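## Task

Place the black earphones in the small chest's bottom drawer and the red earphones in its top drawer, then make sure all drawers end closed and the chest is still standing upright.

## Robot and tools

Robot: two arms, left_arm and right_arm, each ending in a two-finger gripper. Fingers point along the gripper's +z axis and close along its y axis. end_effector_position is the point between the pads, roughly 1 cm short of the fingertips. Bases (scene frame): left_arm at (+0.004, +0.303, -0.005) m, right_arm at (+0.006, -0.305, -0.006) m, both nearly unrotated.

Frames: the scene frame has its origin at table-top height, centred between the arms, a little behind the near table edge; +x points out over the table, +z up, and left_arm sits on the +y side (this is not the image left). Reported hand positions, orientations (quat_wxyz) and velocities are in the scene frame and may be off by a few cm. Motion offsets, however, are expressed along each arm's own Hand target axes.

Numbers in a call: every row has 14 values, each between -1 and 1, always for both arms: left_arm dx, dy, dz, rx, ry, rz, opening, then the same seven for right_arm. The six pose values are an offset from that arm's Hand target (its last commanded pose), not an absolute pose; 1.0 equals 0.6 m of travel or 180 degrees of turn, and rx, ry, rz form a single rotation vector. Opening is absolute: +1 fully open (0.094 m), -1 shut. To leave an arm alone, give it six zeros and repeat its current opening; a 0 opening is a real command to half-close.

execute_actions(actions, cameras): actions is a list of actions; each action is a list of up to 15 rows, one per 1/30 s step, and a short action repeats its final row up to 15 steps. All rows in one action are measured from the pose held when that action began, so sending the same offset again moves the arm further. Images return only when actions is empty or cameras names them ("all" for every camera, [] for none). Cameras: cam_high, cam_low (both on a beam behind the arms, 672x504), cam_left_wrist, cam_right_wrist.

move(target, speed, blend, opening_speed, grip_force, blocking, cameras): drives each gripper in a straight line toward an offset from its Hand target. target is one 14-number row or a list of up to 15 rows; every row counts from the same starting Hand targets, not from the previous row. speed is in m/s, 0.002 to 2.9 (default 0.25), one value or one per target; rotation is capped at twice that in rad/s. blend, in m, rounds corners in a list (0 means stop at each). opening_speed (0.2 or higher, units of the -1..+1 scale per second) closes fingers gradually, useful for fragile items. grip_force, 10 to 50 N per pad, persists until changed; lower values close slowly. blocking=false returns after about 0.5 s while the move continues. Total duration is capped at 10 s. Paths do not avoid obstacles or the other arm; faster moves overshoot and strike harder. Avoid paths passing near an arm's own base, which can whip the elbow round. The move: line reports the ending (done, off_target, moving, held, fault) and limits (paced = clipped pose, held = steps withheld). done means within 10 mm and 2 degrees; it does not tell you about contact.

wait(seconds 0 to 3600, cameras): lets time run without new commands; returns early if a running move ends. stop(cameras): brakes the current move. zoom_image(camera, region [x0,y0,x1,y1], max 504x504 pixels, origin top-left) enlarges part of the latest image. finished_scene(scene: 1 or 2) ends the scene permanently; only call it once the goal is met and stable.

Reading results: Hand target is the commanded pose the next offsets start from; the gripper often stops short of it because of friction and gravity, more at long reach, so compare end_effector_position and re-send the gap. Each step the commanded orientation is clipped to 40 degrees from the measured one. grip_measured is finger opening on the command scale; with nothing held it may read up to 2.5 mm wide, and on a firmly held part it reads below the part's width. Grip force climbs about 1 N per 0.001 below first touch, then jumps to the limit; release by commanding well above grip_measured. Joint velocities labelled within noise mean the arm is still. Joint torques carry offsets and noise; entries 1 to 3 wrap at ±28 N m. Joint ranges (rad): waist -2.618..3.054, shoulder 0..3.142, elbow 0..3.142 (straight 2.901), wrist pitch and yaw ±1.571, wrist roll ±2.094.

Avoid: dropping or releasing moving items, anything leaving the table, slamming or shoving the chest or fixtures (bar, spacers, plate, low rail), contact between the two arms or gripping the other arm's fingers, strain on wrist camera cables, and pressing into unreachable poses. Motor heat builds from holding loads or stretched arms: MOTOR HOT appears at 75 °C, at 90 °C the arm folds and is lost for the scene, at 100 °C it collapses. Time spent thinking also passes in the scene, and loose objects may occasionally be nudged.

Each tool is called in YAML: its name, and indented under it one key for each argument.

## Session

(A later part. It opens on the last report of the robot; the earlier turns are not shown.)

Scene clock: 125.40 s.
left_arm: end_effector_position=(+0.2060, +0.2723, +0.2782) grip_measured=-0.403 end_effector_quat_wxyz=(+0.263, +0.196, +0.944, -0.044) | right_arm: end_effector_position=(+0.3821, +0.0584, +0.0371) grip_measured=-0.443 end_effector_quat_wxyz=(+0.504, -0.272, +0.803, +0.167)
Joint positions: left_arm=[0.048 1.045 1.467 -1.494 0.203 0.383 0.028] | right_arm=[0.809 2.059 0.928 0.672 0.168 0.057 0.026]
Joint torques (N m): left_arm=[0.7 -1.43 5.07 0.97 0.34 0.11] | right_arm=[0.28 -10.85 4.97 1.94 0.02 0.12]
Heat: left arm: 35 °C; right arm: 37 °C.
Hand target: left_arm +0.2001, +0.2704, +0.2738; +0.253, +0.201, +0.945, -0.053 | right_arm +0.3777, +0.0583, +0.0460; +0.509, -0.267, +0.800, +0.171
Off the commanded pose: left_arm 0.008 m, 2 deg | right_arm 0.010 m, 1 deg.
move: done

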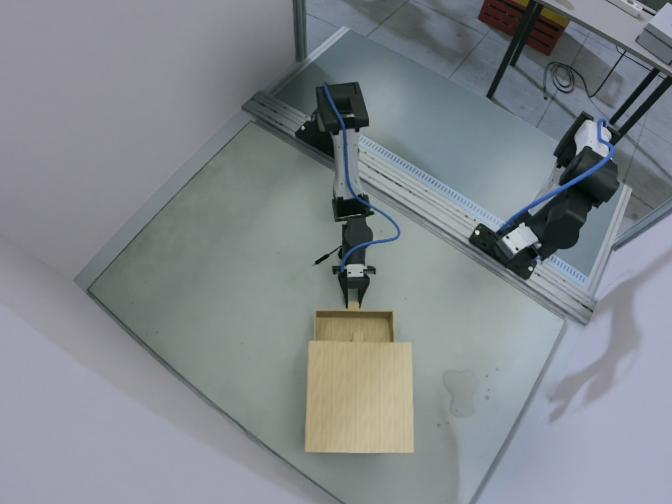

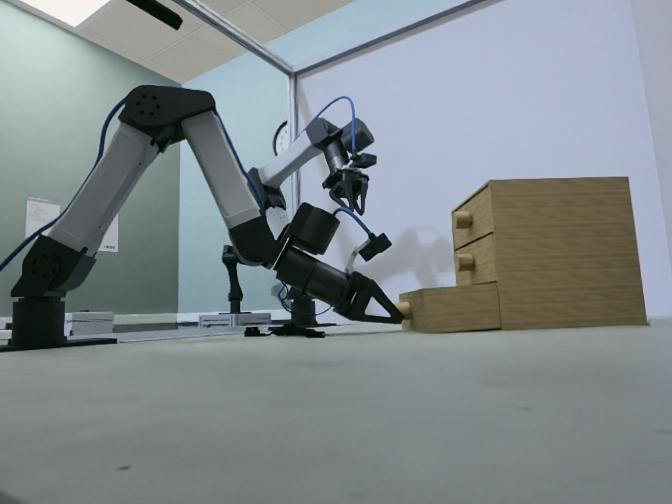

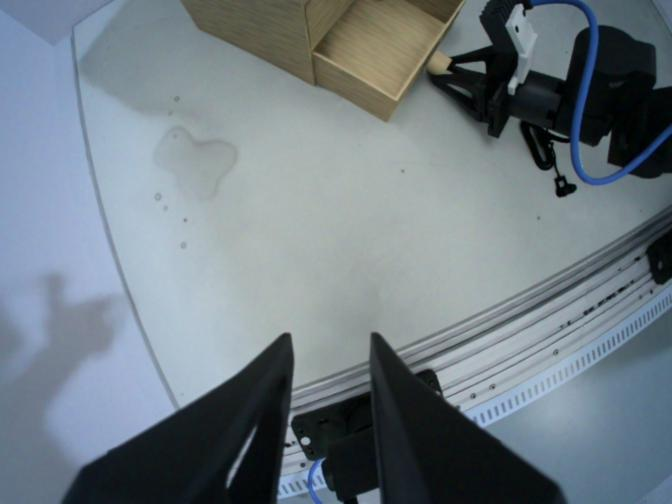

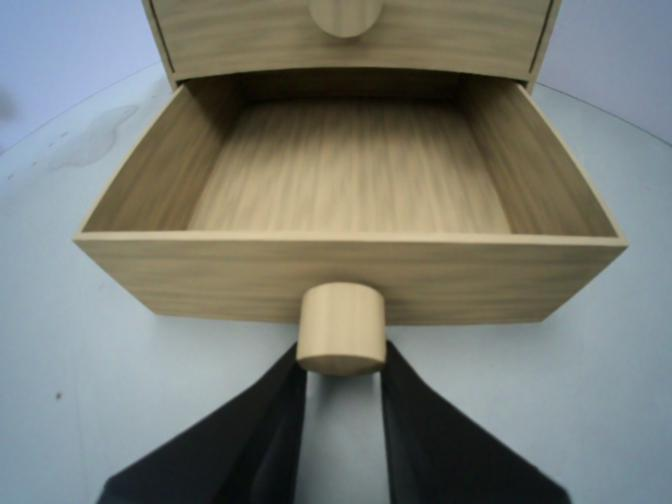

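move:
  target:
    - [0,0,0,0,0,0,-0.4,0,0,0,0,0,0,0.2]
    - [0,0,0,0,0,0,-0.4,0.0352,0,-0.0755,0,0,0,0.2]
    - [0,0,0,0,0,0,-0.4,-0.0483,0,-0.133,0,0,0,0.2]
    - [0,0,0,0,0,0,-0.4,-0.0115,-0.056,-0.346,0,0.1944,0,0]
  speed: 0.22
  blend: [0,0.015,0.03,0]
  cameras: ["cam_right_wrist","cam_left_wrist"]

zoom_image:
  camera: "cam_right_wrist"
  region: [180, 60, 500, 380]

Scene clock: 132.93 s.
left_arm: end_effector_position=(+0.2060, +0.2723, +0.2782) grip_measured=-0.403 end_effector_quat_wxyz=(+0.263, +0.196, +0.944, -0.044) | right_arm: end_effector_position=(+0.2459, -0.0855, +0.1305) grip_measured=+0.003 end_effector_quat_wxyz=(+0.241, -0.309, +0.917, +0.071)
Joint positions: left_arm=[0.048 1.045 1.467 -1.494 0.203 0.383 0.028] | right_arm=[0.79 1.325 1.018 -0.767 0.108 0.124 0.047]
Joint torques (N m): left_arm=[0.69 -1.43 5.07 0.97 0.34 0.11] | right_arm=[-0.84 -3.82 11.03 1.18 -0.14 -0.01]
Heat: left arm: 35 °C; right arm: 37 °C.
Hand target: left_arm +0.2001, +0.2704, +0.2738; +0.253, +0.201, +0.945, -0.053 | right_arm +0.2499, -0.0798, +0.1400; +0.245, -0.306, +0.916, +0.082
Off the commanded pose: left_arm 0.008 m, 2 deg | right_arm 0.012 m, 1 deg.
move: off_target (right_arm); target 4's new opening was sent with right_arm's hand 0.012 m and 1 deg from that target
Images, in order (width x height): cam_left_wrist 672x504, cam_right_wrist 672x504.

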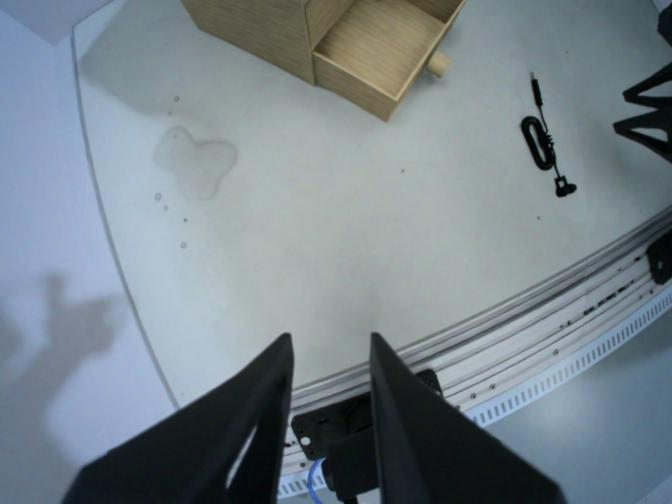

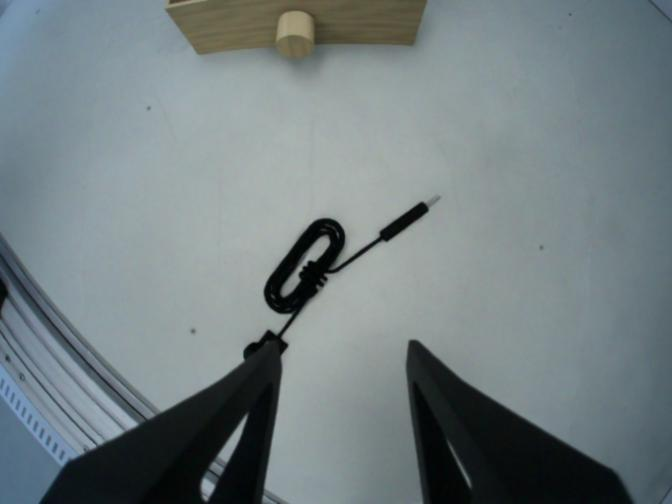

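Scaled by 1.575 from the camera's image (finer frame: 960x720).

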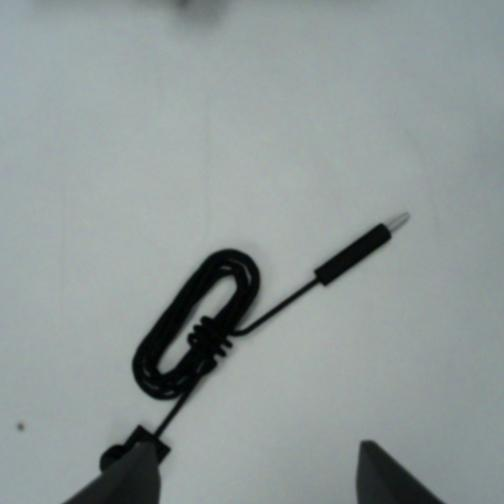

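move:
  target: [0,0,0,0,0,0,-0.4,0.015,0.0465,0.13,0.0768,0.0805,0.1855,0.1]
  speed: 0.15
  cameras: ["cam_right_wrist"]

Scene clock: 145.37 s.
left_arm: end_effector_position=(+0.2060, +0.2723, +0.2782) grip_measured=-0.403 end_effector_quat_wxyz=(+0.263, +0.196, +0.944, -0.044) | right_arm: end_effector_position=(+0.2539, -0.0445, +0.0636) grip_measured=+0.098 end_effector_quat_wxyz=(+0.122, -0.009, +0.993, +0.003)
Joint positions: left_arm=[0.048 1.045 1.467 -1.494 0.203 0.383 0.028] | right_arm=[0.895 1.786 1.299 -0.931 0.203 0.876 0.052]
Joint torques (N m): left_arm=[0.69 -1.44 5.08 0.97 0.34 0.11] | right_arm=[0.35 -6.3 9.69 0.48 0.22 0.07]
Heat: left arm: 34 °C; right arm: 35 °C.
Hand target: left_arm +0.2001, +0.2704, +0.2738; +0.253, +0.201, +0.945, -0.053 | right_arm +0.2581, -0.0388, +0.0680; +0.130, -0.008, +0.991, +0.001
Off the commanded pose: left_arm 0.008 m, 2 deg | right_arm 0.008 m, 1 deg.
move: done

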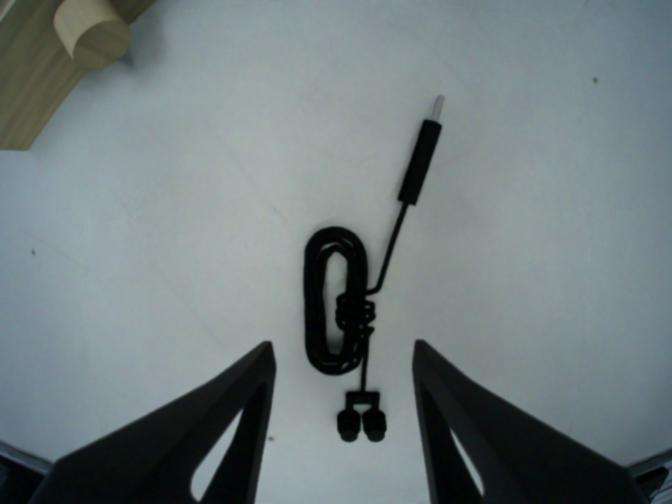

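move:
  target:
    - [0,0,0,0,0,0,-0.4,0.0268,0.0033,0.074,0,0,0,0.1]
    - [0,0,0,0,0,0,-0.4,0.0268,0.0033,0.074,0,0,0,-1]
    - [0,0,0,0,0,0,-0.4,-0.0777,0.0033,-0.29,0,0,0,-1]
    - [0,0,0,0,0,0,-0.4,-0.4228,0.164,-0.2145,-0.117,-0.215,-0.167,-1]
  speed: [0.12,0.12,0.2,0.2]
  opening_speed: 1.2
  blend: [0,0,0.03,0]
  cameras: ["cam_right_wrist","cam_left_wrist","cam_low"]

Scene clock: 161.83 s.
left_arm: end_effector_position=(+0.2060, +0.2723, +0.2782) grip_measured=-0.403 end_effector_quat_wxyz=(+0.263, +0.196, +0.944, -0.044) | right_arm: end_effector_position=(+0.4653, +0.0589, +0.2706) grip_measured=-0.932 end_effector_quat_wxyz=(+0.445, -0.274, +0.841, +0.144)
Joint positions: left_arm=[0.048 1.045 1.467 -1.494 0.203 0.383 0.028] | right_arm=[0.682 2.037 2.063 -0.626 0.068 0.024 0.003]
Joint torques (N m): left_arm=[0.69 -1.44 5.07 0.97 0.34 0.11] | right_arm=[-0.65 -8.98 6.72 2.05 -0.18 -0.11]
Heat: left arm: 33 °C; right arm: 34 °C.
Hand target: left_arm +0.2001, +0.2704, +0.2738; +0.253, +0.201, +0.945, -0.053 | right_arm +0.4682, +0.0629, +0.2578; +0.438, -0.281, +0.841, +0.146
Off the commanded pose: left_arm 0.008 m, 2 deg | right_arm 0.013 m, 1 deg.
move: off_target (right_arm)
Images, in order (width x height): cam_low 672x504, cam_left_wrist 672x504, cam_right_wrist 672x504.

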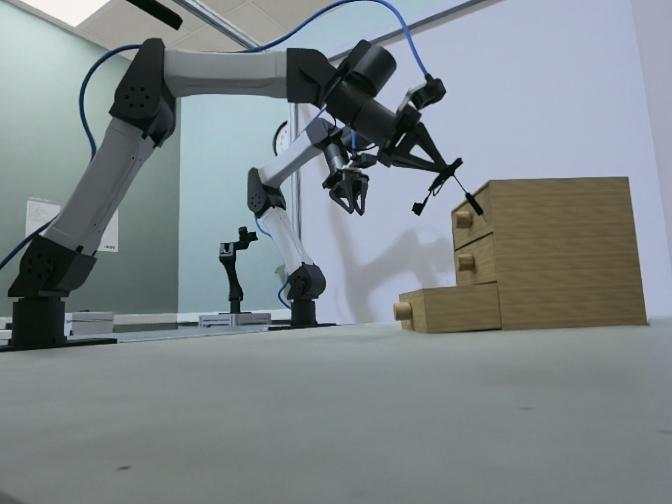

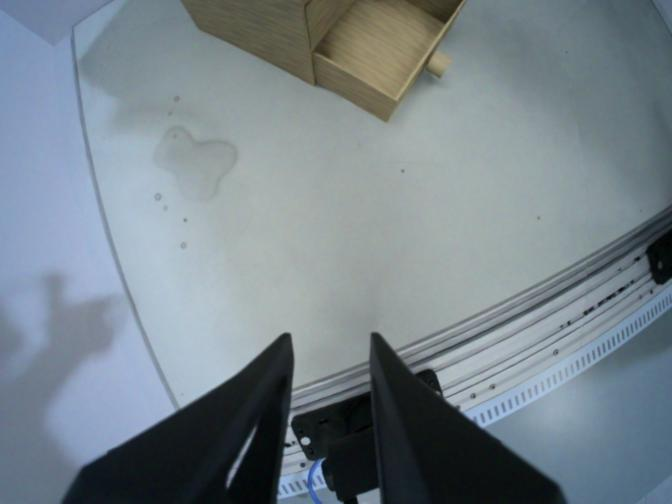

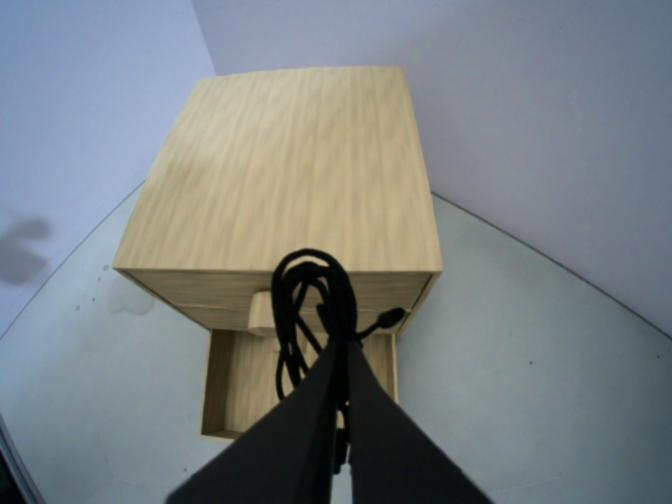

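move:
  target:
    - [0,0,0,0,0,0,-0.4,-0.0172,0,0.0245,0,0,0,-1]
    - [0,0,0,0,0,0,-0.4,0.242,0,0.206,0,0,0,-1]
  speed: 0.1
  cameras: ["cam_right_wrist","cam_left_wrist","cam_low"]

zoom_image:
  camera: "cam_right_wrist"
  region: [150, 180, 550, 504]

zoom_image:
  camera: "cam_left_wrist"
  region: [290, 0, 540, 180]

Scene clock: 172.43 s.
left_arm: end_effector_position=(+0.2060, +0.2723, +0.2782) grip_measured=-0.403 end_effector_quat_wxyz=(+0.263, +0.196, +0.944, -0.044) | right_arm: end_effector_position=(+0.4835, +0.0738, +0.0814) grip_measured=-0.932 end_effector_quat_wxyz=(+0.445, -0.274, +0.841, +0.144)
Joint positions: left_arm=[0.048 1.045 1.467 -1.494 0.203 0.383 0.028] | right_arm=[0.674 2.195 1.541 0.054 0.06 0.019 0.003]
Joint torques (N m): left_arm=[0.7 -1.44 5.08 0.97 0.34 0.11] | right_arm=[-0.83 -9.62 6.68 2.07 -0.18 -0.13]
Heat: left arm: 33 °C; right arm: 35 °C.
Hand target: left_arm +0.2001, +0.2704, +0.2738; +0.253, +0.201, +0.945, -0.053 | right_arm +0.4827, +0.0738, +0.0680; +0.438, -0.280, +0.841, +0.146
Off the commanded pose: left_arm 0.008 m, 2 deg | right_arm 0.013 m, 1 deg.
move: off_target (right_arm)
Images, in order (width x height): cam_low 672x504, cam_left_wrist 672x504, cam_right_wrist 672x504.

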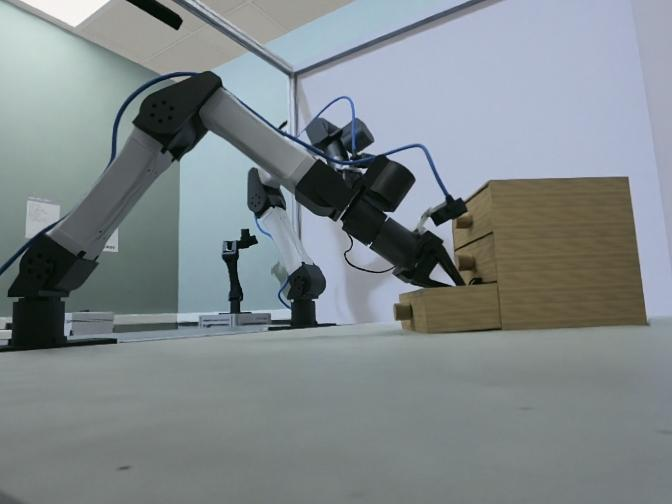

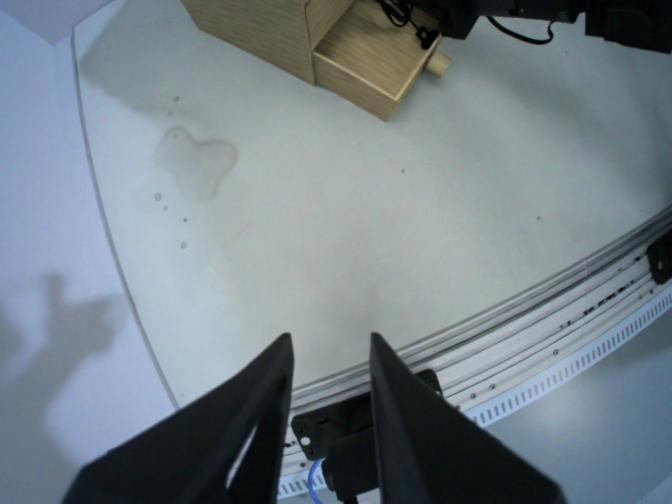

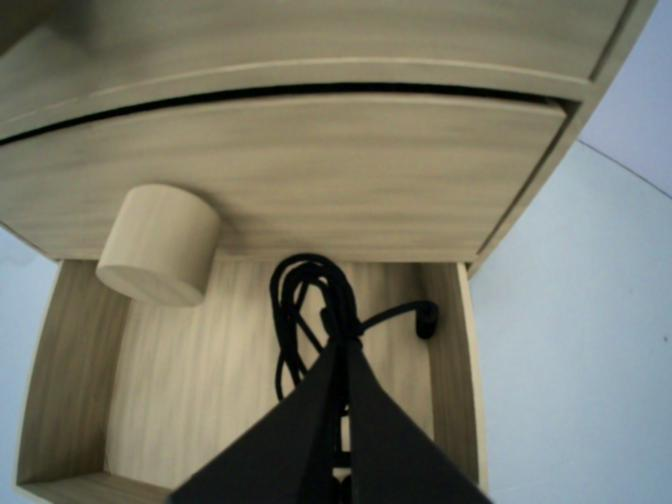

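Scaled by 1.260 from the camera's image (finer frame: 960x720).

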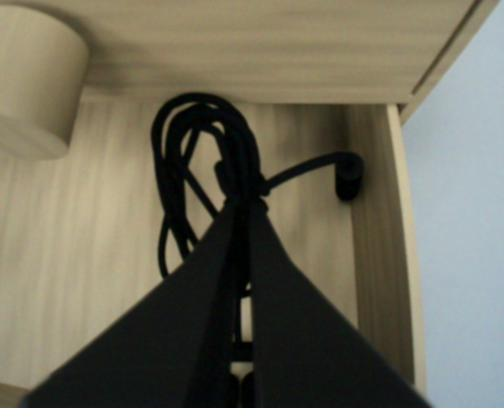

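Scaled by 2.016 from the camera's image (finer frame: 960x720).

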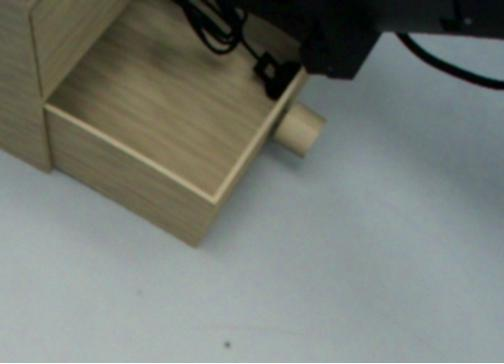

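move:
  target:
    - [0,0,0,0,0,0,-0.4,0.0169,0,0.0282,0,0,0,-1]
    - [0,0,0,0,0,0,-0.4,0.0169,0,0.0282,0,0,0,-0.4]
    - [0,0,0,0,0,0,-0.4,0.0169,0,-0.08,0,0,0,-0.4]
    - [0,0,0,0,0,0,-0.4,-0.12,0,-0.176,0,0,0,-0.4]
  speed: 0.1
  opening_speed: 1
  blend: [0,0,0.02,0]
  cameras: ["cam_right_wrist","cam_left_wrist"]

zoom_image:
  camera: "cam_right_wrist"
  region: [180, 200, 480, 440]

Scene clock: 180.30 s.
left_arm: end_effector_position=(+0.2060, +0.2723, +0.2782) grip_measured=-0.403 end_effector_quat_wxyz=(+0.263, +0.196, +0.944, -0.044) | right_arm: end_effector_position=(+0.4442, +0.0415, +0.1583) grip_measured=-0.402 end_effector_quat_wxyz=(+0.415, -0.283, +0.854, +0.139)
Joint positions: left_arm=[0.048 1.045 1.467 -1.494 0.203 0.383 0.028] | right_arm=[0.673 1.941 1.531 -0.257 0.047 0.019 0.028]
Joint torques (N m): left_arm=[0.69 -1.44 5.07 0.97 0.34 0.11] | right_arm=[0.16 -11.55 11.4 1.74 -0.08 -0.01]
Heat: left arm: 33 °C; right arm: 36 °C.
Hand target: left_arm +0.2001, +0.2704, +0.2738; +0.253, +0.201, +0.945, -0.053 | right_arm +0.4464, +0.0467, +0.1877; +0.438, -0.280, +0.841, +0.147
Off the commanded pose: left_arm 0.008 m, 2 deg | right_arm 0.030 m, 3 deg.
move: off_target (right_arm); target 2's new opening was sent with right_arm's hand 0.020 m and 2 deg from that target
Images, in order (width x height): cam_left_wrist 672x504, cam_right_wrist 672x504.

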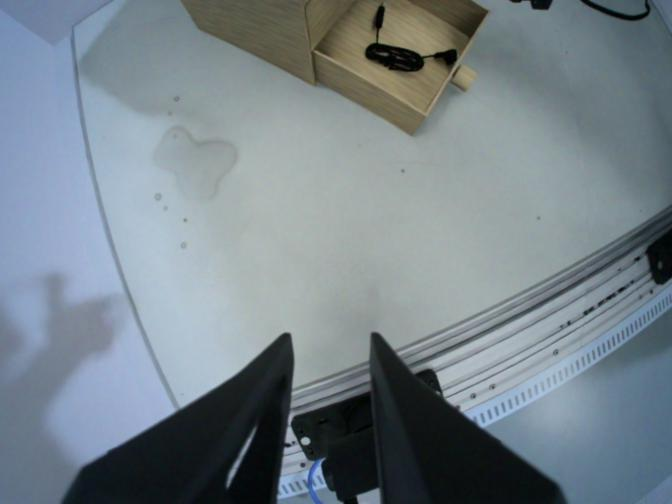

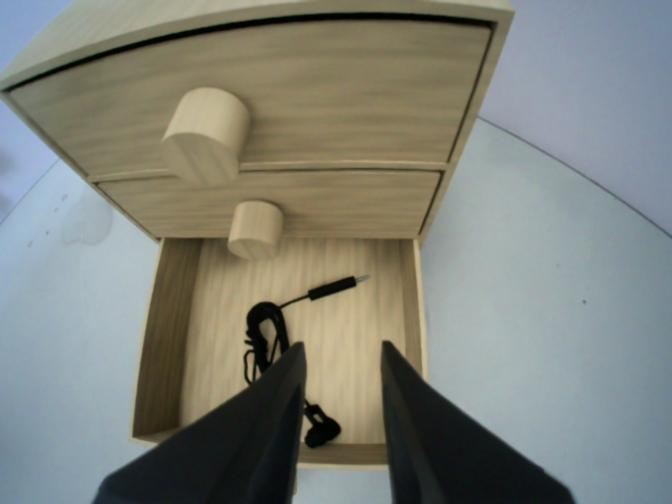

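Scaled by 1.680 from the camera's image (finer frame: 960x720).

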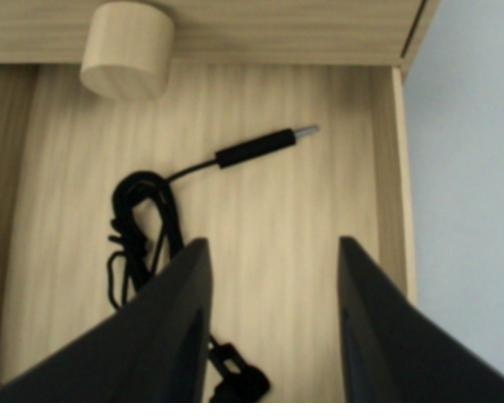

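move:
  target:
    - [0,0,0,0,0,0,-0.4,0.1797,0.08,-0.169,0,-0.0556,0,-1]
    - [0,0,0,0,0,0,-0.4,0.3107,0.08,-0.0572,0,-0.0556,0,-1]
    - [0,0,0,0,0,0,-0.4,0.1215,0.08,0.2072,0,-0.0556,0,-1]
    - [0,0,0,0,0,0,-0.4,0.1748,0.08,0.041,0,-0.0556,0,-1]
  speed: [0.2,0.2,0.09,0.2]
  blend: [0.02,0,0,0]
  cameras: ["cam_right_wrist","cam_left_wrist","cam_low"]

zoom_image:
  camera: "cam_low"
  region: [430, 150, 660, 350]

Scene clock: 192.13 s.
left_arm: end_effector_position=(+0.2060, +0.2723, +0.2782) grip_measured=-0.403 end_effector_quat_wxyz=(+0.263, +0.196, +0.944, -0.044) | right_arm: end_effector_position=(+0.3885, +0.0607, +0.0734) grip_measured=-0.991 end_effector_quat_wxyz=(+0.496, -0.274, +0.807, +0.165)
Joint positions: left_arm=[0.048 1.045 1.467 -1.494 0.203 0.383 0.028] | right_arm=[0.801 1.964 1.002 0.484 0.158 0.056 0]
Joint torques (N m): left_arm=[0.69 -1.44 5.07 0.97 0.34 0.11] | right_arm=[0.49 -11.08 5.59 2.1 0.13 0.04]
Heat: left arm: 33 °C; right arm: 36 °C.
Hand target: left_arm +0.2001, +0.2704, +0.2738; +0.253, +0.201, +0.945, -0.053 | right_arm +0.3857, +0.0611, +0.0876; +0.510, -0.267, +0.800, +0.170
Off the commanded pose: left_arm 0.008 m, 2 deg | right_arm 0.015 m, 2 deg.
move: off_target (right_arm)
Images, in order (width x height): cam_low 672x504, cam_left_wrist 672x504, cam_right_wrist 672x504.

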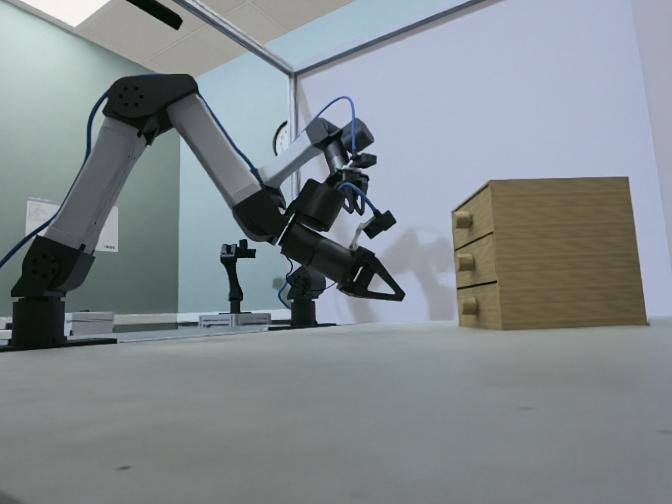

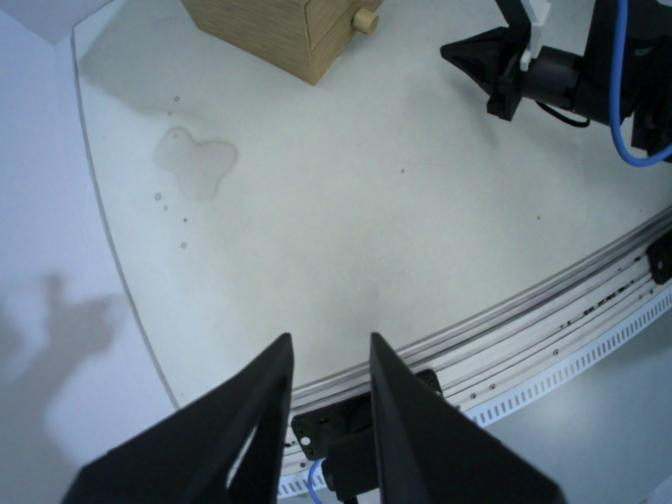

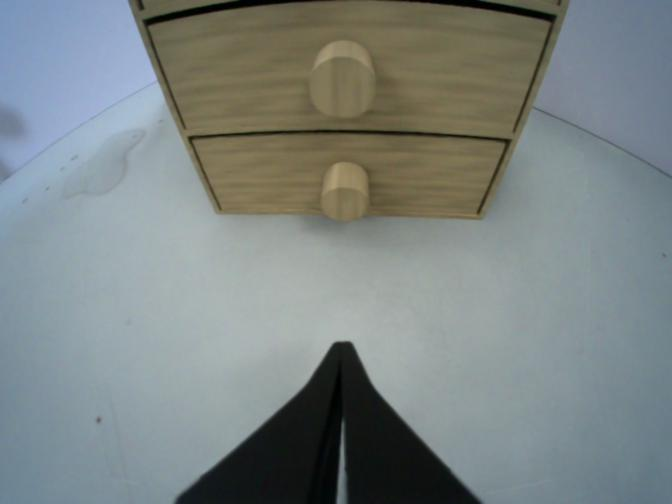

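Scaled by 2.191.

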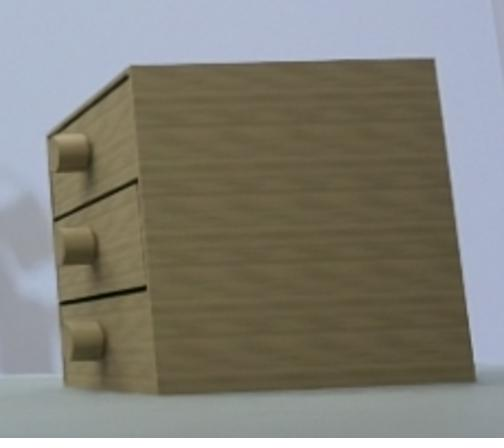

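finished_scene:
  scene: 2

The scene is finished: the task was done.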